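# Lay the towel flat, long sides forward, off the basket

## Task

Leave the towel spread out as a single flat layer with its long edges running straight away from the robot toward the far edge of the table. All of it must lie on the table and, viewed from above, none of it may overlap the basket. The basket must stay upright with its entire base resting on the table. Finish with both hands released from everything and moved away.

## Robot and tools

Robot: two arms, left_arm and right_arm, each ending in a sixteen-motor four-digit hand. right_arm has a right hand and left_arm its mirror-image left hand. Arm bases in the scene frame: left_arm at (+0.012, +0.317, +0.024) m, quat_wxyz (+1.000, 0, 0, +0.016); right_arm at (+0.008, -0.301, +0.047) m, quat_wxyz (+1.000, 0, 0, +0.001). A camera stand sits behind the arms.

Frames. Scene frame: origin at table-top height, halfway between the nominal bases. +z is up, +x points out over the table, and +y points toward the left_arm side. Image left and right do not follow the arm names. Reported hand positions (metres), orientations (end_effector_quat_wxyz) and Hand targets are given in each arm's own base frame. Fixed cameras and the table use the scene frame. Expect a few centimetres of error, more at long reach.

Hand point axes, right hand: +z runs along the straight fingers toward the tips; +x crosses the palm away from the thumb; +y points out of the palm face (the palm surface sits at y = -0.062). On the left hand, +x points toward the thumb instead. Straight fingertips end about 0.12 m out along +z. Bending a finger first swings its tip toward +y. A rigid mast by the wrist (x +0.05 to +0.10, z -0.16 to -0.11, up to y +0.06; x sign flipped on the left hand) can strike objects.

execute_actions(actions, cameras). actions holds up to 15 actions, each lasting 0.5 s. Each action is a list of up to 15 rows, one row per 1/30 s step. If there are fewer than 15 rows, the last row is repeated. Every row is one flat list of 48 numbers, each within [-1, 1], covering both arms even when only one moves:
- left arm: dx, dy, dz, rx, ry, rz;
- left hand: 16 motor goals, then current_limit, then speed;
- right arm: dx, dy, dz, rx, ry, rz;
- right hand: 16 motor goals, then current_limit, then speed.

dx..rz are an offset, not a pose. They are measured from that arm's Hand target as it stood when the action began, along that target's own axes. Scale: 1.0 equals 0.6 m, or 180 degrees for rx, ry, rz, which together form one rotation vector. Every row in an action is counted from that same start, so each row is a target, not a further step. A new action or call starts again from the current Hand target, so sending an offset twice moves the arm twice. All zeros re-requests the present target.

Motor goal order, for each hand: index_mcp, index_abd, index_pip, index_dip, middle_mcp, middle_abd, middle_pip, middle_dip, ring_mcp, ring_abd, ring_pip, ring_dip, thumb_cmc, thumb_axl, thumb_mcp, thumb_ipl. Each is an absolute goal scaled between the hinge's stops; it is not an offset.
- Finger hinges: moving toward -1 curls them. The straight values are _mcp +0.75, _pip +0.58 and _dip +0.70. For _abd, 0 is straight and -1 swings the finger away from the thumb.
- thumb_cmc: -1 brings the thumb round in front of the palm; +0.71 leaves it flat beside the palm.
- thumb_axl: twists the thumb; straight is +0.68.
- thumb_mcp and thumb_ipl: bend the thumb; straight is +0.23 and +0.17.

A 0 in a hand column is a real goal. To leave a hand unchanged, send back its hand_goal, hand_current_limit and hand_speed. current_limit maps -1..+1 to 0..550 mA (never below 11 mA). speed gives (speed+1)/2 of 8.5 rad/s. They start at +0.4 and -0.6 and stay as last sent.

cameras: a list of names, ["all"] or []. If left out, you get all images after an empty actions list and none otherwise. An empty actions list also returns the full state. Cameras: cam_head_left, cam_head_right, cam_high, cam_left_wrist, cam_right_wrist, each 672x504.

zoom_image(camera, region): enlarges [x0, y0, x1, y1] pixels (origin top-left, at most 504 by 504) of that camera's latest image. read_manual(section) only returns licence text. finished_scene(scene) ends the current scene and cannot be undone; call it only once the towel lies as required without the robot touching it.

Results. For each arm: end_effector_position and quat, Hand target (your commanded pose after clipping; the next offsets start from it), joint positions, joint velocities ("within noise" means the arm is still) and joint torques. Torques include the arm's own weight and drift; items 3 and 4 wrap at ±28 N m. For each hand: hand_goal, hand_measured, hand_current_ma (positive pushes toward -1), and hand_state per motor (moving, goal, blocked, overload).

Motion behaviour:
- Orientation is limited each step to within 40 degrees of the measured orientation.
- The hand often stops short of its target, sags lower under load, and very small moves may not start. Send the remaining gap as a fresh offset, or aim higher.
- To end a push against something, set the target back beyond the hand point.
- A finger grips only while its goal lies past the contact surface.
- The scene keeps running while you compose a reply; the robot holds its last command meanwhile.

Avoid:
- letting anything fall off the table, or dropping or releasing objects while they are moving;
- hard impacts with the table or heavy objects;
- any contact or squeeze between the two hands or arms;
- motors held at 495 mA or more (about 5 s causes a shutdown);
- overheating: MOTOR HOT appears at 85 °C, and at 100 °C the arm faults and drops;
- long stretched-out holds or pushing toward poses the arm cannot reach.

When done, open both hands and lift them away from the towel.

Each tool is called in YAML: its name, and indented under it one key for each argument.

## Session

execute_actions:
  actions: []

Scene clock: 0.00 s.
left_arm: end_effector_position=(+0.4786, -0.3415, +0.2910) hand_goal=(+0.754, +0.000, +0.576, +0.696, +0.754, +0.000, +0.576, +0.696, +0.754, +0.000, +0.576, +0.696, +0.714, +0.678, +0.226, +0.168) hand_measured=(+0.754, +0.000, +0.576, +0.696, +0.754, +0.000, +0.576, +0.696, +0.754, +0.000, +0.576, +0.696, +0.714, +0.678, +0.226, +0.168) hand_current_ma=(+0, +0, +0, +0, +0, +0, +0, +0, +0, +0, +0, +0, +0, +0, +0, +0) hand_state=(goal, goal, goal, goal, goal, goal, goal, goal, goal, overload, goal, goal, goal, goal, goal, goal) hand_current_limit=0.40 hand_speed=-0.60 end_effector_quat_wxyz=(+0.508, +0.261, +0.786, -0.238) | right_arm: end_effector_position=(+0.3924, -0.1595, +0.1924) hand_goal=(+0.754, +0.000, +0.576, +0.696, +0.754, +0.000, +0.576, +0.696, +0.754, +0.000, +0.576, +0.696, +0.714, +0.678, +0.226, +0.168) hand_measured=(+0.754, +0.000, +0.576, +0.696, +0.754, +0.000, +0.576, +0.696, +0.754, +0.000, +0.576, +0.696, +0.714, +0.678, +0.226, +0.168) hand_current_ma=(+0, +0, +0, +0, +0, +0, +0, +0, +0, +0, +0, +0, +0, +0, +0, +0) hand_state=(goal, goal, goal, goal, goal, goal, goal, goal, goal, goal, goal, goal, goal, goal, goal, goal) hand_current_limit=0.40 hand_speed=-0.60 end_effector_quat_wxyz=(+0.399, +0.894, +0.122, -0.162)
Joint positions: left_arm=[-0.758 1.326 1.058 -0.113 0 -1.688] | right_arm=[0.07 1.648 1.102 -1.396 0.83 1.535]
Joint velocities: within noise
Joint torques (N m): no reading
Heat: left arm: hottest shoulder 23 °C; right arm: hottest waist 23 °C.
Hand target: left_arm +0.4835, -0.3461, +0.3160; +0.526, +0.257, +0.773, -0.246 | right_arm +0.3981, -0.1591, +0.1985; +0.400, +0.896, +0.118, -0.153

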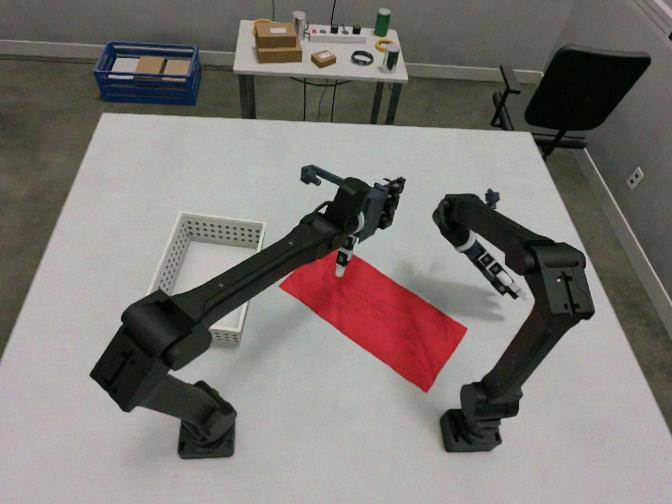

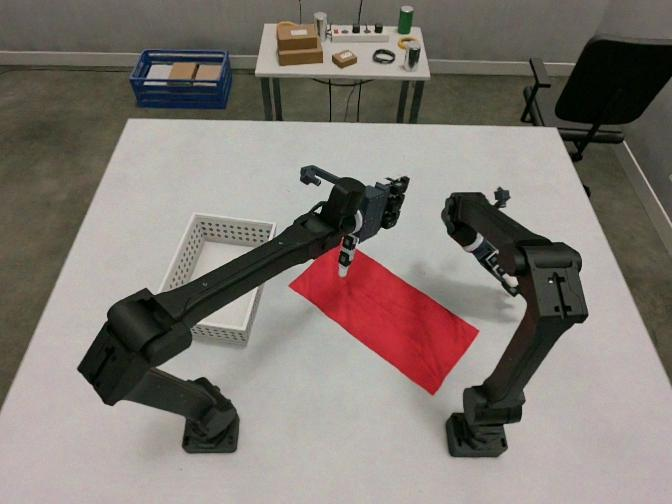

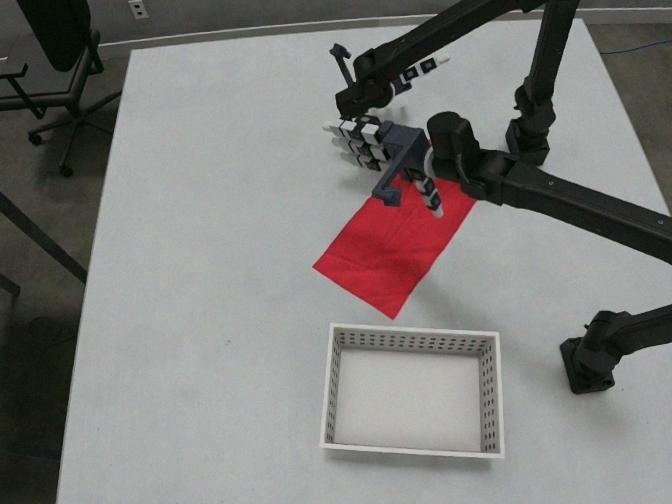

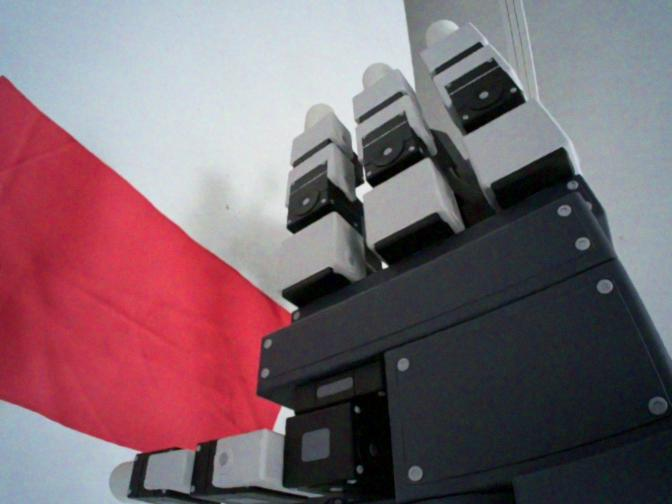

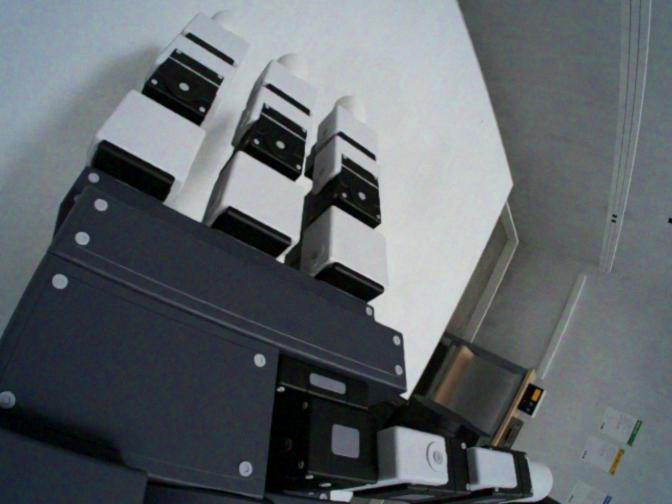

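execute_actions:
  actions:
    - [[0,0,0,-0.0095,0.1311,0.008,0.48,0,0.58,0.7,0.48,0,0.58,0.7,0.48,0,0.58,0.7,0.71,0.68,0.23,0.17,0,-0.6,-0.0369,0.068,-0.0633,-0.001,0.0684,-0.128,0.48,0,0.58,0.7,0.48,0,0.58,0.7,0.48,0,0.58,0.7,0.71,0.68,0.23,0.17,0,-0.6]]
    - [[0,0,0,-0.0095,0.1311,0.008,0.48,0,0.58,0.7,0.48,0,0.58,0.7,0.48,0,0.58,0.7,0.71,0.68,0.23,0.17,0,-0.6,0,0,0,-0.001,0.0684,-0.128,0.48,0,0.58,0.7,0.48,0,0.58,0.7,0.48,0,0.58,0.7,0.71,0.68,0.23,0.17,0,-0.6]]
    - [[0,0,0,-0.0095,0.1311,0.008,0.48,0,0.58,0.7,0.48,0,0.58,0.7,0.48,0,0.58,0.7,0.71,0.68,0.23,0.17,0,-0.6,0,0,0,-0.001,0.0684,-0.128,0.48,0,0.58,0.7,0.48,0,0.58,0.7,0.48,0,0.58,0.7,0.71,0.68,0.23,0.17,0,-0.6]]
    - [[0.0397,0.0265,0.1033,0,0,0,0.48,0,0.58,0.7,0.48,0,0.58,0.7,0.48,0,0.58,0.7,0.71,0.68,0.23,0.17,0,-0.6,0,0,0,-0.001,0.0684,-0.128,0.48,0,0.58,0.7,0.48,0,0.58,0.7,0.48,0,0.58,0.7,0.71,0.68,0.23,0.17,0,-0.6]]
    - [[0.0397,0.0265,0.1033,0,0,0,0.48,0,0.58,0.7,0.48,0,0.58,0.7,0.48,0,0.58,0.7,0.71,0.68,0.23,0.17,0,-0.6,0,0,0,-0.001,0.0684,-0.128,0.48,0,0.58,0.7,0.48,0,0.58,0.7,0.48,0,0.58,0.7,0.71,0.68,0.23,0.17,0,-0.6]]
    - [[0.0397,0.0265,0.1033,0,0,0,0.48,0,0.58,0.7,0.48,0,0.58,0.7,0.48,0,0.58,0.7,0.71,0.68,0.23,0.17,0,-0.6,0.13,0.0737,0.0825,0,0,0,0.48,0,0.58,0.7,0.48,0,0.58,0.7,0.48,0,0.58,0.7,0.71,0.68,0.23,0.17,0,-0.6]]
    - [[0,0,0,0,0,0,0.48,0,0.58,0.7,0.48,0,0.58,0.7,0.48,0,0.58,0.7,0.71,0.68,0.23,0.17,0,-0.6,0.13,0.0737,0.0825,0,0,0,0.48,0,0.58,0.7,0.48,0,0.58,0.7,0.48,0,0.58,0.7,0.71,0.68,0.23,0.17,0,-0.6]]
    - [[0,0,0,0,0,0,0.48,0,0.58,0.7,0.48,0,0.58,0.7,0.48,0,0.58,0.7,0.71,0.68,0.23,0.17,0,-0.6,0.13,0.0737,0.0825,0,0,0,0.48,0,0.58,0.7,0.48,0,0.58,0.7,0.48,0,0.58,0.7,0.71,0.68,0.23,0.17,0,-0.6]]
  cameras: ["cam_head_left","cam_high","cam_left_wrist","cam_right_wrist"]

Scene clock: 96.83 s.
left_arm: end_effector_position=(+0.4519, -0.2563, +0.1152) hand_goal=(+0.480, +0.000, +0.580, +0.700, +0.480, +0.000, +0.580, +0.700, +0.480, +0.000, +0.580, +0.700, +0.710, +0.680, +0.230, +0.170) hand_measured=(+0.482, +0.000, +0.578, +0.698, +0.482, +0.000, +0.578, +0.698, +0.482, +0.178, +0.578, +0.698, +0.710, +0.678, +0.226, +0.168) hand_current_ma=(+4, -1, -2, -3, +5, +0, -2, -3, +3, +0, -2, -3, +0, -4, -7, -3) hand_state=(goal, goal, goal, goal, goal, goal, goal, goal, goal, overload, goal, goal, goal, goal, goal, goal) hand_current_limit=0.00 hand_speed=-0.60 end_effector_quat_wxyz=(-0.022, +0.349, +0.937, +0.007) | right_arm: end_effector_position=(+0.2937, +0.0952, +0.1033) hand_goal=(+0.480, +0.000, +0.580, +0.700, +0.480, +0.000, +0.580, +0.700, +0.480, +0.000, +0.580, +0.700, +0.710, +0.680, +0.230, +0.170) hand_measured=(+0.482, +0.002, +0.580, +0.698, +0.482, +0.002, +0.580, +0.698, +0.482, +0.002, +0.580, +0.698, +0.710, +0.678, +0.226, +0.168) hand_current_ma=(+1, +0, +0, -1, +0, +0, +0, -1, +1, +0, +0, -1, +0, -1, -2, +0) hand_state=(goal, goal, goal, goal, goal, goal, goal, goal, goal, goal, goal, goal, goal, goal, goal, goal) hand_current_limit=0.00 hand_speed=-0.60 end_effector_quat_wxyz=(-0.013, +0.331, +0.943, -0.004)
Joint positions: left_arm=[-0.681 1.82 1.503 -1.301 0.001 -1.537] | right_arm=[0.188 1.005 0.646 -1.24 -0.005 -0.707]
Joint torques (N m): left_arm=[0.38 -17.9 9.48 0.36 -0.08 0.14] | right_arm=[-0.62 -4.37 10.11 1.01 0.08 0.17]
Heat: left arm: hottest elbow 36 °C; right arm: hottest elbow 27 °C.
Hand target: left_arm +0.4618, -0.2629, +0.1300; +0.000, +0.357, +0.934, +0.000 | right_arm +0.3044, +0.0933, +0.1104; -0.001, +0.343, +0.939, +0.000
Off the commanded pose: left_arm 0.019 m, 3 deg | right_arm 0.013 m, 2 deg.
Images, in order (width x height): cam_head_left 672x504, cam_high 672x504, cam_left_wrist 672x504, cam_right_wrist 672x504.

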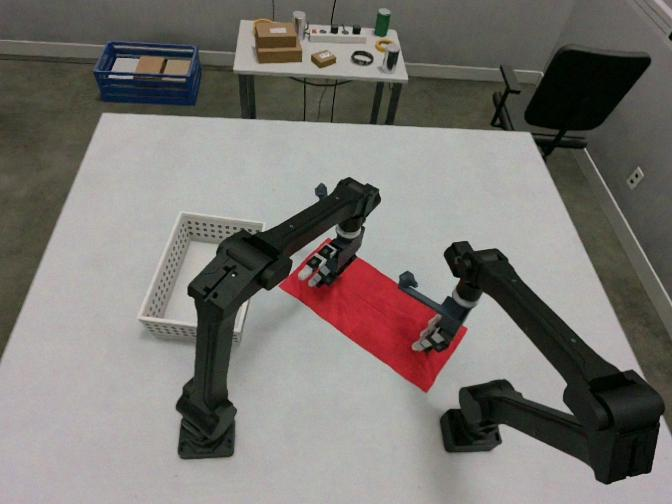

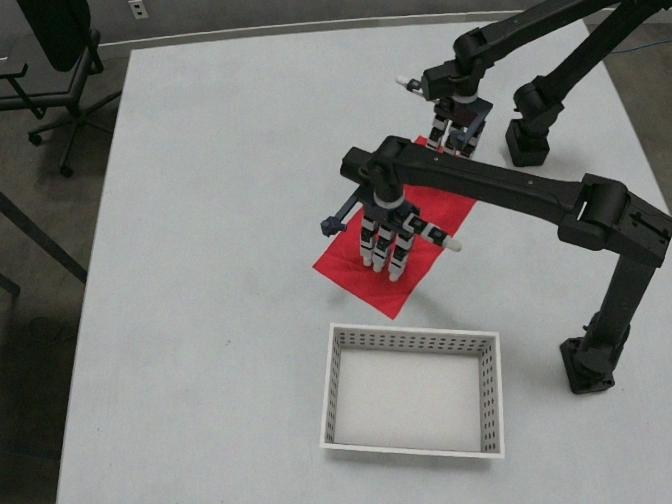

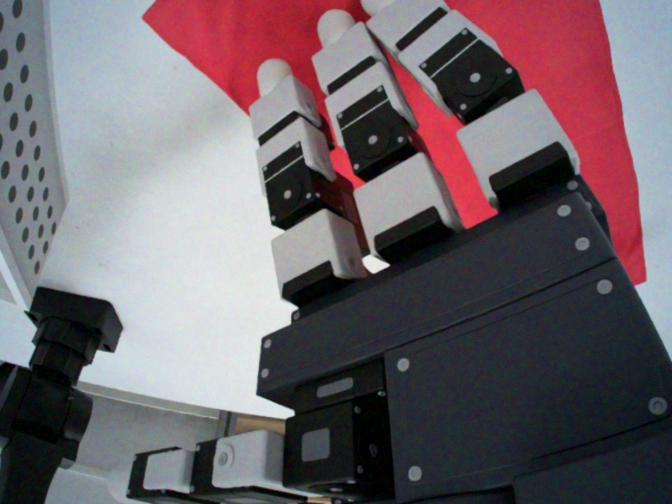

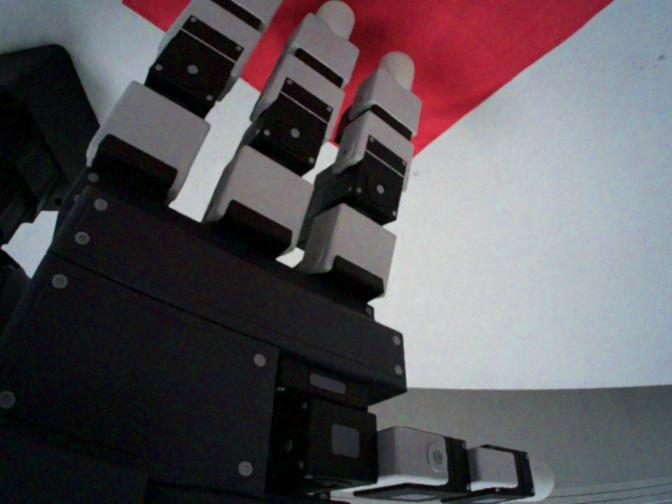

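execute_actions:
  actions:
    - [[0,0,0.043,0,0,0,0.48,0,0.58,0.7,0.48,0,0.58,0.7,0.48,0,0.58,0.7,0.71,0.68,0.23,0.17,0,-0.6,0,0,0.0465,0,0,0,0.48,0,0.58,0.7,0.48,0,0.58,0.7,0.48,0,0.58,0.7,0.71,0.68,0.23,0.17,0,-0.6]]
    - [[0,0,0.043,0,0,0,0.48,0,0.58,0.7,0.48,0,0.58,0.7,0.48,0,0.58,0.7,0.71,0.68,0.23,0.17,0,-0.6,0,0,0.0465,0,0,0,0.48,0,0.58,0.7,0.48,0,0.58,0.7,0.48,0,0.58,0.7,0.71,0.68,0.23,0.17,0,-0.6]]
    - [[0,0.015,0,0,0,0,0.48,0,0.58,0.7,0.48,0,0.58,0.7,0.48,0,0.58,0.7,0.71,0.68,0.23,0.17,0,-0.6,0,-0.015,0,0,0,0,0.48,0,0.58,0.7,0.48,0,0.58,0.7,0.48,0,0.58,0.7,0.71,0.68,0.23,0.17,0,-0.6]]
    - [[-0.0645,0.0189,0,0,0,0.0556,0.48,0,0.58,0.7,0.48,0,0.58,0.7,0.48,0,0.58,0.7,0.71,0.68,0.23,0.17,0,-0.6,0.0294,0.0133,0,0,0,0.0556,0.48,0,0.58,0.7,0.48,0,0.58,0.7,0.48,0,0.58,0.7,0.71,0.68,0.23,0.17,0,-0.6]]
    - [[-0.0645,0.0189,0,0,0,0.0556,0.48,0,0.58,0.7,0.48,0,0.58,0.7,0.48,0,0.58,0.7,0.71,0.68,0.23,0.17,0,-0.6,0.0294,0.0133,0,0,0,0.0556,0.48,0,0.58,0.7,0.48,0,0.58,0.7,0.48,0,0.58,0.7,0.71,0.68,0.23,0.17,0,-0.6]]
    - [[-0.0645,0.0189,0,0,0,0.0556,0.48,0,0.58,0.7,0.48,0,0.58,0.7,0.48,0,0.58,0.7,0.71,0.68,0.23,0.17,0,-0.6,0.0294,0.0133,0,0,0,0.0556,0.48,0,0.58,0.7,0.48,0,0.58,0.7,0.48,0,0.58,0.7,0.71,0.68,0.23,0.17,0,-0.6]]
    - [[-0.0645,0.0189,0,0,0,0.0556,0.48,0,0.58,0.7,0.48,0,0.58,0.7,0.48,0,0.58,0.7,0.71,0.68,0.23,0.17,0,-0.6,0.0294,0.0133,0,0,0,0.0556,0.48,0,0.58,0.7,0.48,0,0.58,0.7,0.48,0,0.58,0.7,0.71,0.68,0.23,0.17,0,-0.6]]
  cameras: ["cam_head_left","cam_high"]

Scene clock: 116.93 s.
left_arm: end_effector_position=(+0.5837, -0.3484, +0.0963) hand_goal=(+0.480, +0.000, +0.580, +0.700, +0.480, +0.000, +0.580, +0.700, +0.480, +0.000, +0.580, +0.700, +0.710, +0.680, +0.230, +0.170) hand_measured=(+0.470, +0.016, +0.574, +0.698, +0.462, +0.014, +0.568, +0.696, +0.474, +0.196, +0.576, +0.698, +0.712, +0.678, +0.226, +0.168) hand_current_ma=(-23, +29, -13, -4, -43, +26, -24, -8, -9, +0, -6, -3, +3, -4, -9, -3) hand_state=(goal, goal, goal, goal, goal, goal, goal, goal, goal, overload, goal, goal, goal, goal, goal, goal) hand_current_limit=0.00 hand_speed=-0.60 end_effector_quat_wxyz=(+0.011, +0.643, +0.766, +0.004) | right_arm: end_effector_position=(+0.2887, +0.1604, +0.0702) hand_goal=(+0.480, +0.000, +0.580, +0.700, +0.480, +0.000, +0.580, +0.700, +0.480, +0.000, +0.580, +0.700, +0.710, +0.680, +0.230, +0.170) hand_measured=(+0.456, +0.006, +0.564, +0.692, +0.454, +0.020, +0.562, +0.692, +0.448, +0.022, +0.564, +0.692, +0.710, +0.678, +0.226, +0.168) hand_current_ma=(-30, +3, -14, -4, -31, +14, -15, -5, -43, +18, -13, -4, +0, -1, -3, +0) hand_state=(blocked, goal, goal, goal, blocked, goal, goal, goal, blocked, blocked, goal, goal, goal, goal, goal, goal) hand_current_limit=0.00 hand_speed=-0.60 end_effector_quat_wxyz=(+0.006, +0.638, +0.770, +0.018)
Joint positions: left_arm=[-0.654 2.055 1.813 -1.307 -0.007 -0.828] | right_arm=[0.699 1.122 0.613 -1.025 0.006 0.512]
Joint torques (N m): left_arm=[-0.79 -15.91 10.47 0.08 0.27 0.2] | right_arm=[1.08 -1.96 7.8 1.2 -0.12 0.22]
Heat: left arm: hottest elbow 36 °C; right arm: hottest elbow 28 °C.
Hand target: left_arm +0.5881, -0.3589, +0.0783; +0.000, +0.655, +0.756, -0.001 | right_arm +0.2846, +0.1611, +0.0546; -0.001, +0.644, +0.765, +0.000
Off the commanded pose: left_arm 0.021 m, 2 deg | right_arm 0.016 m, 2 deg.
Images, in order (width x height): cam_head_left 672x504, cam_high 672x504.

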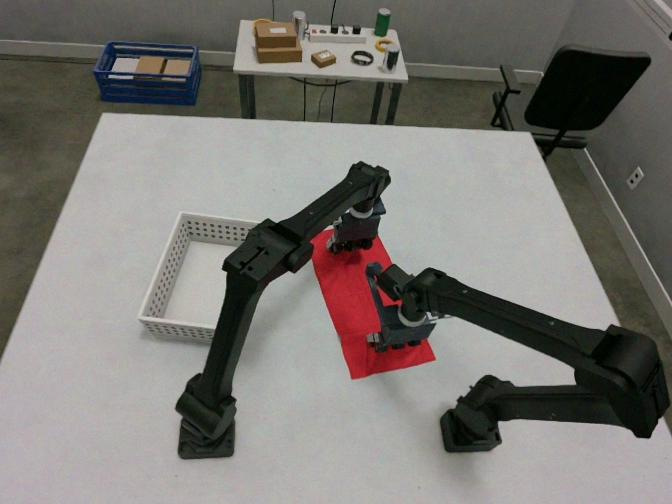

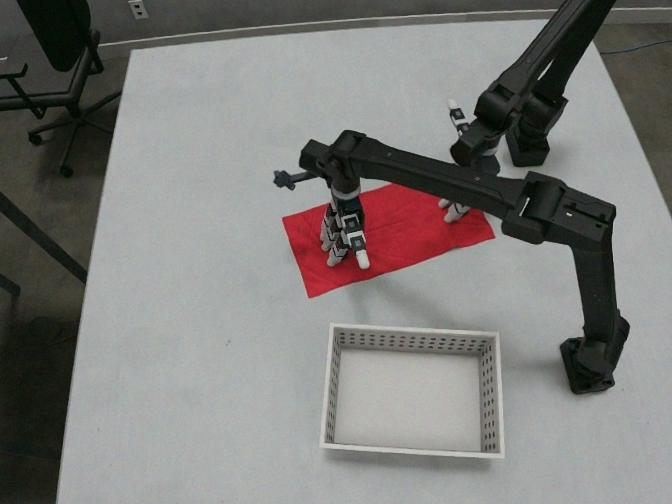

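execute_actions:
  actions:
    - [[-0.0415,0.0135,0,0,0,0.0361,0.48,0,0.58,0.7,0.48,0,0.58,0.7,0.48,0,0.58,0.7,0.71,0.68,0.23,0.17,0,-0.6,0.0194,0.0081,0,0,0,0.0361,0.48,0,0.58,0.7,0.48,0,0.58,0.7,0.48,0,0.58,0.7,0.71,0.68,0.23,0.17,0,-0.6]]
    - [[-0.0415,0.0135,0,0,0,0.0361,0.48,0,0.58,0.7,0.48,0,0.58,0.7,0.48,0,0.58,0.7,0.71,0.68,0.23,0.17,0,-0.6,0.0194,0.0081,0,0,0,0.0361,0.48,0,0.58,0.7,0.48,0,0.58,0.7,0.48,0,0.58,0.7,0.71,0.68,0.23,0.17,0,-0.6]]
    - [[0,0.02,0,0,0,0,0.48,0,0.58,0.7,0.48,0,0.58,0.7,0.48,0,0.58,0.7,0.71,0.68,0.23,0.17,0,-0.6,0,-0.015,0,0,0,0,0.48,0,0.58,0.7,0.48,0,0.58,0.7,0.48,0,0.58,0.7,0.71,0.68,0.23,0.17,0,-0.6]]
  cameras: ["cam_head_left","cam_high"]

Scene clock: 137.53 s.
left_arm: end_effector_position=(+0.6158, -0.3991, +0.0985) hand_goal=(+0.480, +0.000, +0.580, +0.700, +0.480, +0.000, +0.580, +0.700, +0.480, +0.000, +0.580, +0.700, +0.710, +0.680, +0.230, +0.170) hand_measured=(+0.476, +0.016, +0.576, +0.698, +0.466, +0.014, +0.568, +0.696, +0.478, +0.198, +0.578, +0.698, +0.712, +0.678, +0.226, +0.168) hand_current_ma=(-6, +29, -6, -3, -36, +26, -24, -8, -2, +0, -4, -3, +3, -4, -9, -3) hand_state=(goal, goal, goal, goal, goal, goal, goal, goal, goal, overload, goal, goal, goal, goal, goal, goal) hand_current_limit=0.00 hand_speed=-0.60 end_effector_quat_wxyz=(+0.009, +0.727, +0.686, +0.005) | right_arm: end_effector_position=(+0.2920, +0.1832, +0.0709) hand_goal=(+0.480, +0.000, +0.580, +0.700, +0.480, +0.000, +0.580, +0.700, +0.480, +0.000, +0.580, +0.700, +0.710, +0.680, +0.230, +0.170) hand_measured=(+0.454, +0.008, +0.564, +0.692, +0.452, +0.026, +0.560, +0.690, +0.444, +0.030, +0.562, +0.692, +0.708, +0.678, +0.226, +0.168) hand_current_ma=(-31, +3, -15, -5, -36, +23, -18, -6, -53, +29, -15, -5, +0, -1, -3, +0) hand_state=(blocked, goal, goal, goal, blocked, blocked, goal, goal, blocked, blocked, goal, goal, goal, goal, goal, goal) hand_current_limit=0.00 hand_speed=-0.60 end_effector_quat_wxyz=(+0.008, +0.727, +0.686, +0.016)
Joint positions: left_arm=[-0.668 2.171 2.013 -1.392 -0.007 -0.61] | right_arm=[0.802 1.232 0.698 -1.005 0.017 0.86]
Joint torques (N m): left_arm=[0.09 -17.38 10.65 0.1 0.3 0.19] | right_arm=[1.55 -4.54 6.89 1.13 -0.58 0.12]
Heat: left arm: hottest elbow 39 °C; right arm: hottest elbow 27 °C.
Hand target: left_arm +0.6205, -0.4081, +0.0785; +0.000, +0.736, +0.677, +0.000 | right_arm +0.2825, +0.1858, +0.0546; -0.001, +0.726, +0.688, +0.000
Off the commanded pose: left_arm 0.023 m, 2 deg | right_arm 0.019 m, 2 deg.
Images, in order (width x height): cam_head_left 672x504, cam_high 672x504.

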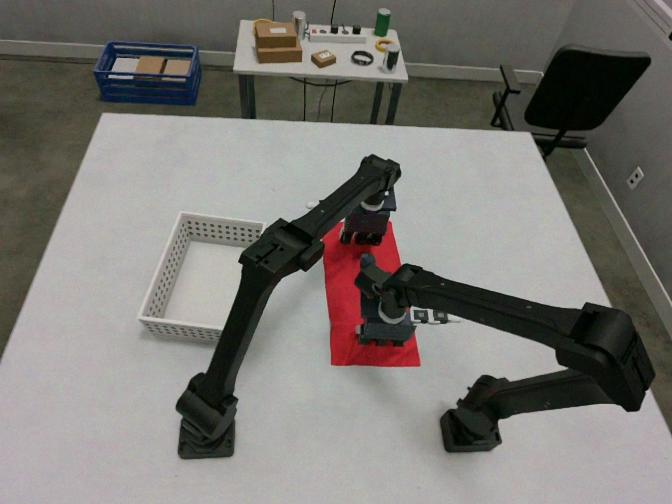

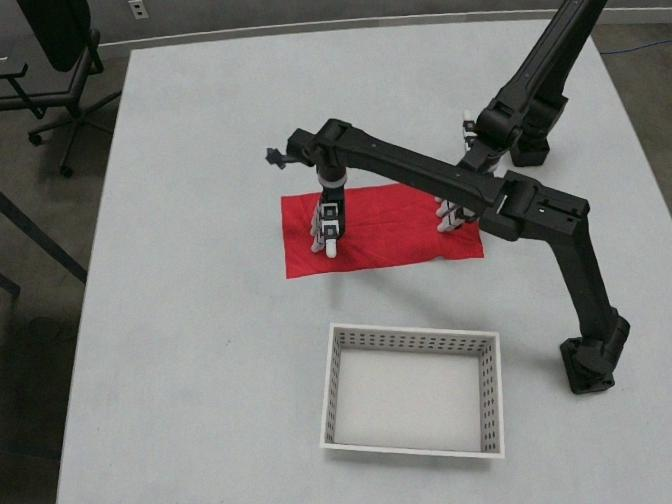

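execute_actions:
  actions:
    - [[0,0,-0.04,0,0,0,0.48,0,0.58,0.7,0.48,0,0.58,0.7,0.48,0,0.58,0.7,0.71,0.68,0.23,0.17,0,-0.6,0,0,-0.04,0,0,0,0.48,0,0.58,0.7,0.48,0,0.58,0.7,0.48,0,0.58,0.7,0.71,0.68,0.23,0.17,0,-0.6]]
    - [[0,0,-0.05,0,0,0,0.48,0,0.58,0.7,0.48,0,0.58,0.7,0.48,0,0.58,0.7,0.71,0.68,0.23,0.17,0,-0.6,0,0,-0.05,0,0,0,0.48,0,0.58,0.7,0.48,0,0.58,0.7,0.48,0,0.58,0.7,0.71,0.68,0.23,0.17,0,-0.6]]
    - [[0,0,-0.05,0,0,0,0.48,0,0.58,0.7,0.48,0,0.58,0.7,0.48,0,0.58,0.7,0.71,0.68,0.23,0.17,0,-0.6,-0.05,0,-0.075,0,0,0,0.48,0,0.58,0.7,0.48,0,0.58,0.7,0.48,0,0.58,0.7,0.71,0.68,0.23,0.17,0,-0.6]]
    - [[0.06,0,-0.06,0,0,0,0.48,0,0.58,0.7,0.48,0,0.58,0.7,0.48,0,0.58,0.7,0.71,0.68,0.23,0.17,0,-0.6,-0.08,0,-0.085,0,0,0,0.48,0,0.58,0.7,0.48,0,0.58,0.7,0.48,0,0.58,0.7,0.71,0.68,0.23,0.17,0,-0.6]]
    - [[0.1,0,-0.05,0,0,0,0.48,0,0.58,0.7,0.48,0,0.58,0.7,0.48,0,0.58,0.7,0.71,0.68,0.23,0.17,0,-0.6,-0.1,0,-0.06,0,0,0,0.48,0,0.58,0.7,0.48,0,0.58,0.7,0.48,0,0.58,0.7,0.71,0.68,0.23,0.17,0,-0.6]]
    - [[0.1,0,0,0,0,0,0.48,0,0.58,0.7,0.48,0,0.58,0.7,0.48,0,0.58,0.7,0.71,0.68,0.23,0.17,0,-0.6,-0.1,0,0,0,0,0,0.48,0,0.58,0.7,0.48,0,0.58,0.7,0.48,0,0.58,0.7,0.71,0.68,0.23,0.17,0,-0.6]]
    - [[0.1,0,0,0,0,0,0.48,0,0.58,0.7,0.48,0,0.58,0.7,0.48,0,0.58,0.7,0.71,0.68,0.23,0.17,0,-0.6,-0.1,0,0,0,0,0,0.48,0,0.58,0.7,0.48,0,0.58,0.7,0.48,0,0.58,0.7,0.71,0.68,0.23,0.17,0,-0.6]]
  cameras: ["cam_head_left","cam_high"]

zoom_image:
  camera: "cam_high"
  region: [260, 165, 510, 305]

Scene clock: 175.87 s.
left_arm: end_effector_position=(+0.6356, -0.1866, +0.2041) hand_goal=(+0.480, +0.000, +0.580, +0.700, +0.480, +0.000, +0.580, +0.700, +0.480, +0.000, +0.580, +0.700, +0.710, +0.680, +0.230, +0.170) hand_measured=(+0.480, +0.000, +0.578, +0.698, +0.482, +0.000, +0.578, +0.698, +0.482, +0.184, +0.578, +0.698, +0.710, +0.678, +0.226, +0.168) hand_current_ma=(+1, +0, -2, -3, +2, +0, -2, -3, +2, +0, -2, -3, +0, -4, -9, -3) hand_state=(goal, goal, goal, goal, goal, goal, goal, goal, goal, overload, goal, goal, goal, goal, goal, goal) hand_current_limit=0.00 hand_speed=-0.60 end_effector_quat_wxyz=(-0.023, +0.729, +0.685, -0.012) | right_arm: end_effector_position=(+0.2629, -0.0730, +0.2294) hand_goal=(+0.480, +0.000, +0.580, +0.700, +0.480, +0.000, +0.580, +0.700, +0.480, +0.000, +0.580, +0.700, +0.710, +0.680, +0.230, +0.170) hand_measured=(+0.482, -0.002, +0.578, +0.698, +0.482, -0.002, +0.578, +0.698, +0.484, -0.002, +0.580, +0.698, +0.708, +0.678, +0.224, +0.168) hand_current_ma=(+1, +0, +0, -1, +0, +0, +0, -1, +1, +0, +0, -1, +0, -1, -4, +0) hand_state=(goal, goal, goal, goal, goal, goal, goal, goal, goal, goal, goal, goal, goal, goal, goal, goal) hand_current_limit=0.00 hand_speed=-0.60 end_effector_quat_wxyz=(-0.006, +0.733, +0.681, -0.006)
Joint positions: left_arm=[-0.355 1.926 1.908 -1.605 0 -0.293] | right_arm=[-0.235 0.805 0.878 -1.66 0.004 -0.161]
Joint torques (N m): left_arm=[-0.09 -21.19 9.36 0.51 -0.09 0.07] | right_arm=[0.15 -1.67 11.75 0.29 -0.11 -0.15]
Heat: left arm: hottest elbow 36 °C; right arm: hottest elbow 27 °C.
Hand target: left_arm +0.6388, -0.1927, +0.2282; +0.000, +0.736, +0.677, -0.001 | right_arm +0.2687, -0.0720, +0.2404; -0.001, +0.726, +0.688, +0.000
Off the commanded pose: left_arm 0.025 m, 3 deg | right_arm 0.013 m, 1 deg.
Images, in order (width x height): cam_head_left 672x504, cam_high 672x504.

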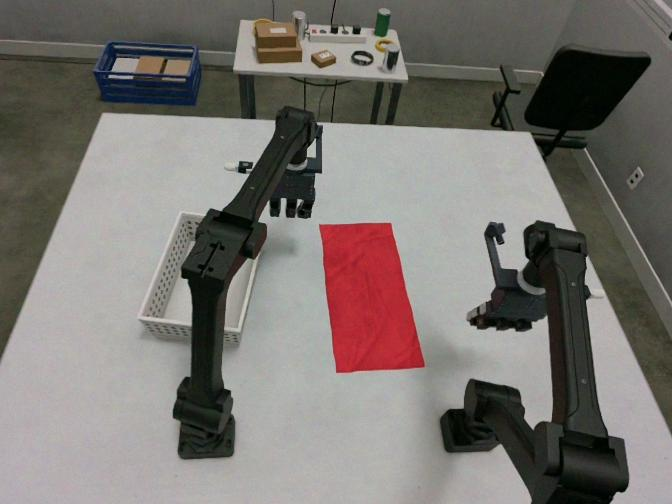

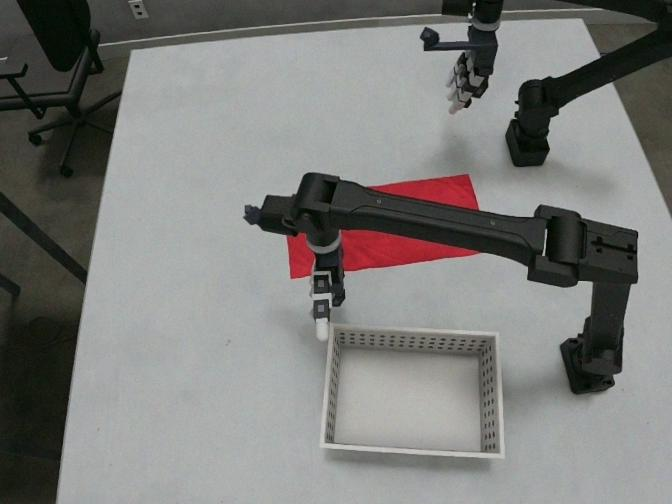

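Scaled by 2.016 from the camera's 672x504 image, which has a finer 960x720 frame.

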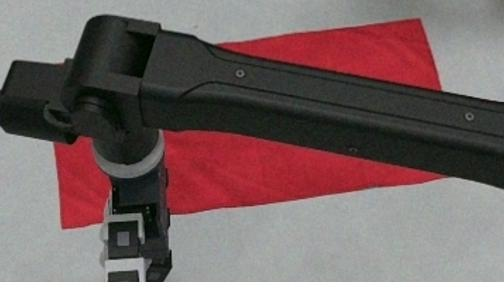

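zoom_image:
  camera: "cam_head_left"
  region: [290, 205, 450, 385]

Scaled by 2.800 from the camera's 672x504 image, which has a finer 960x720 frame.

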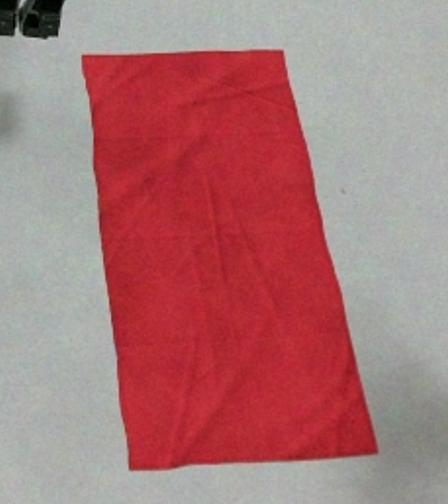

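finished_scene:
  scene: 3

The scene is finished: the task was done.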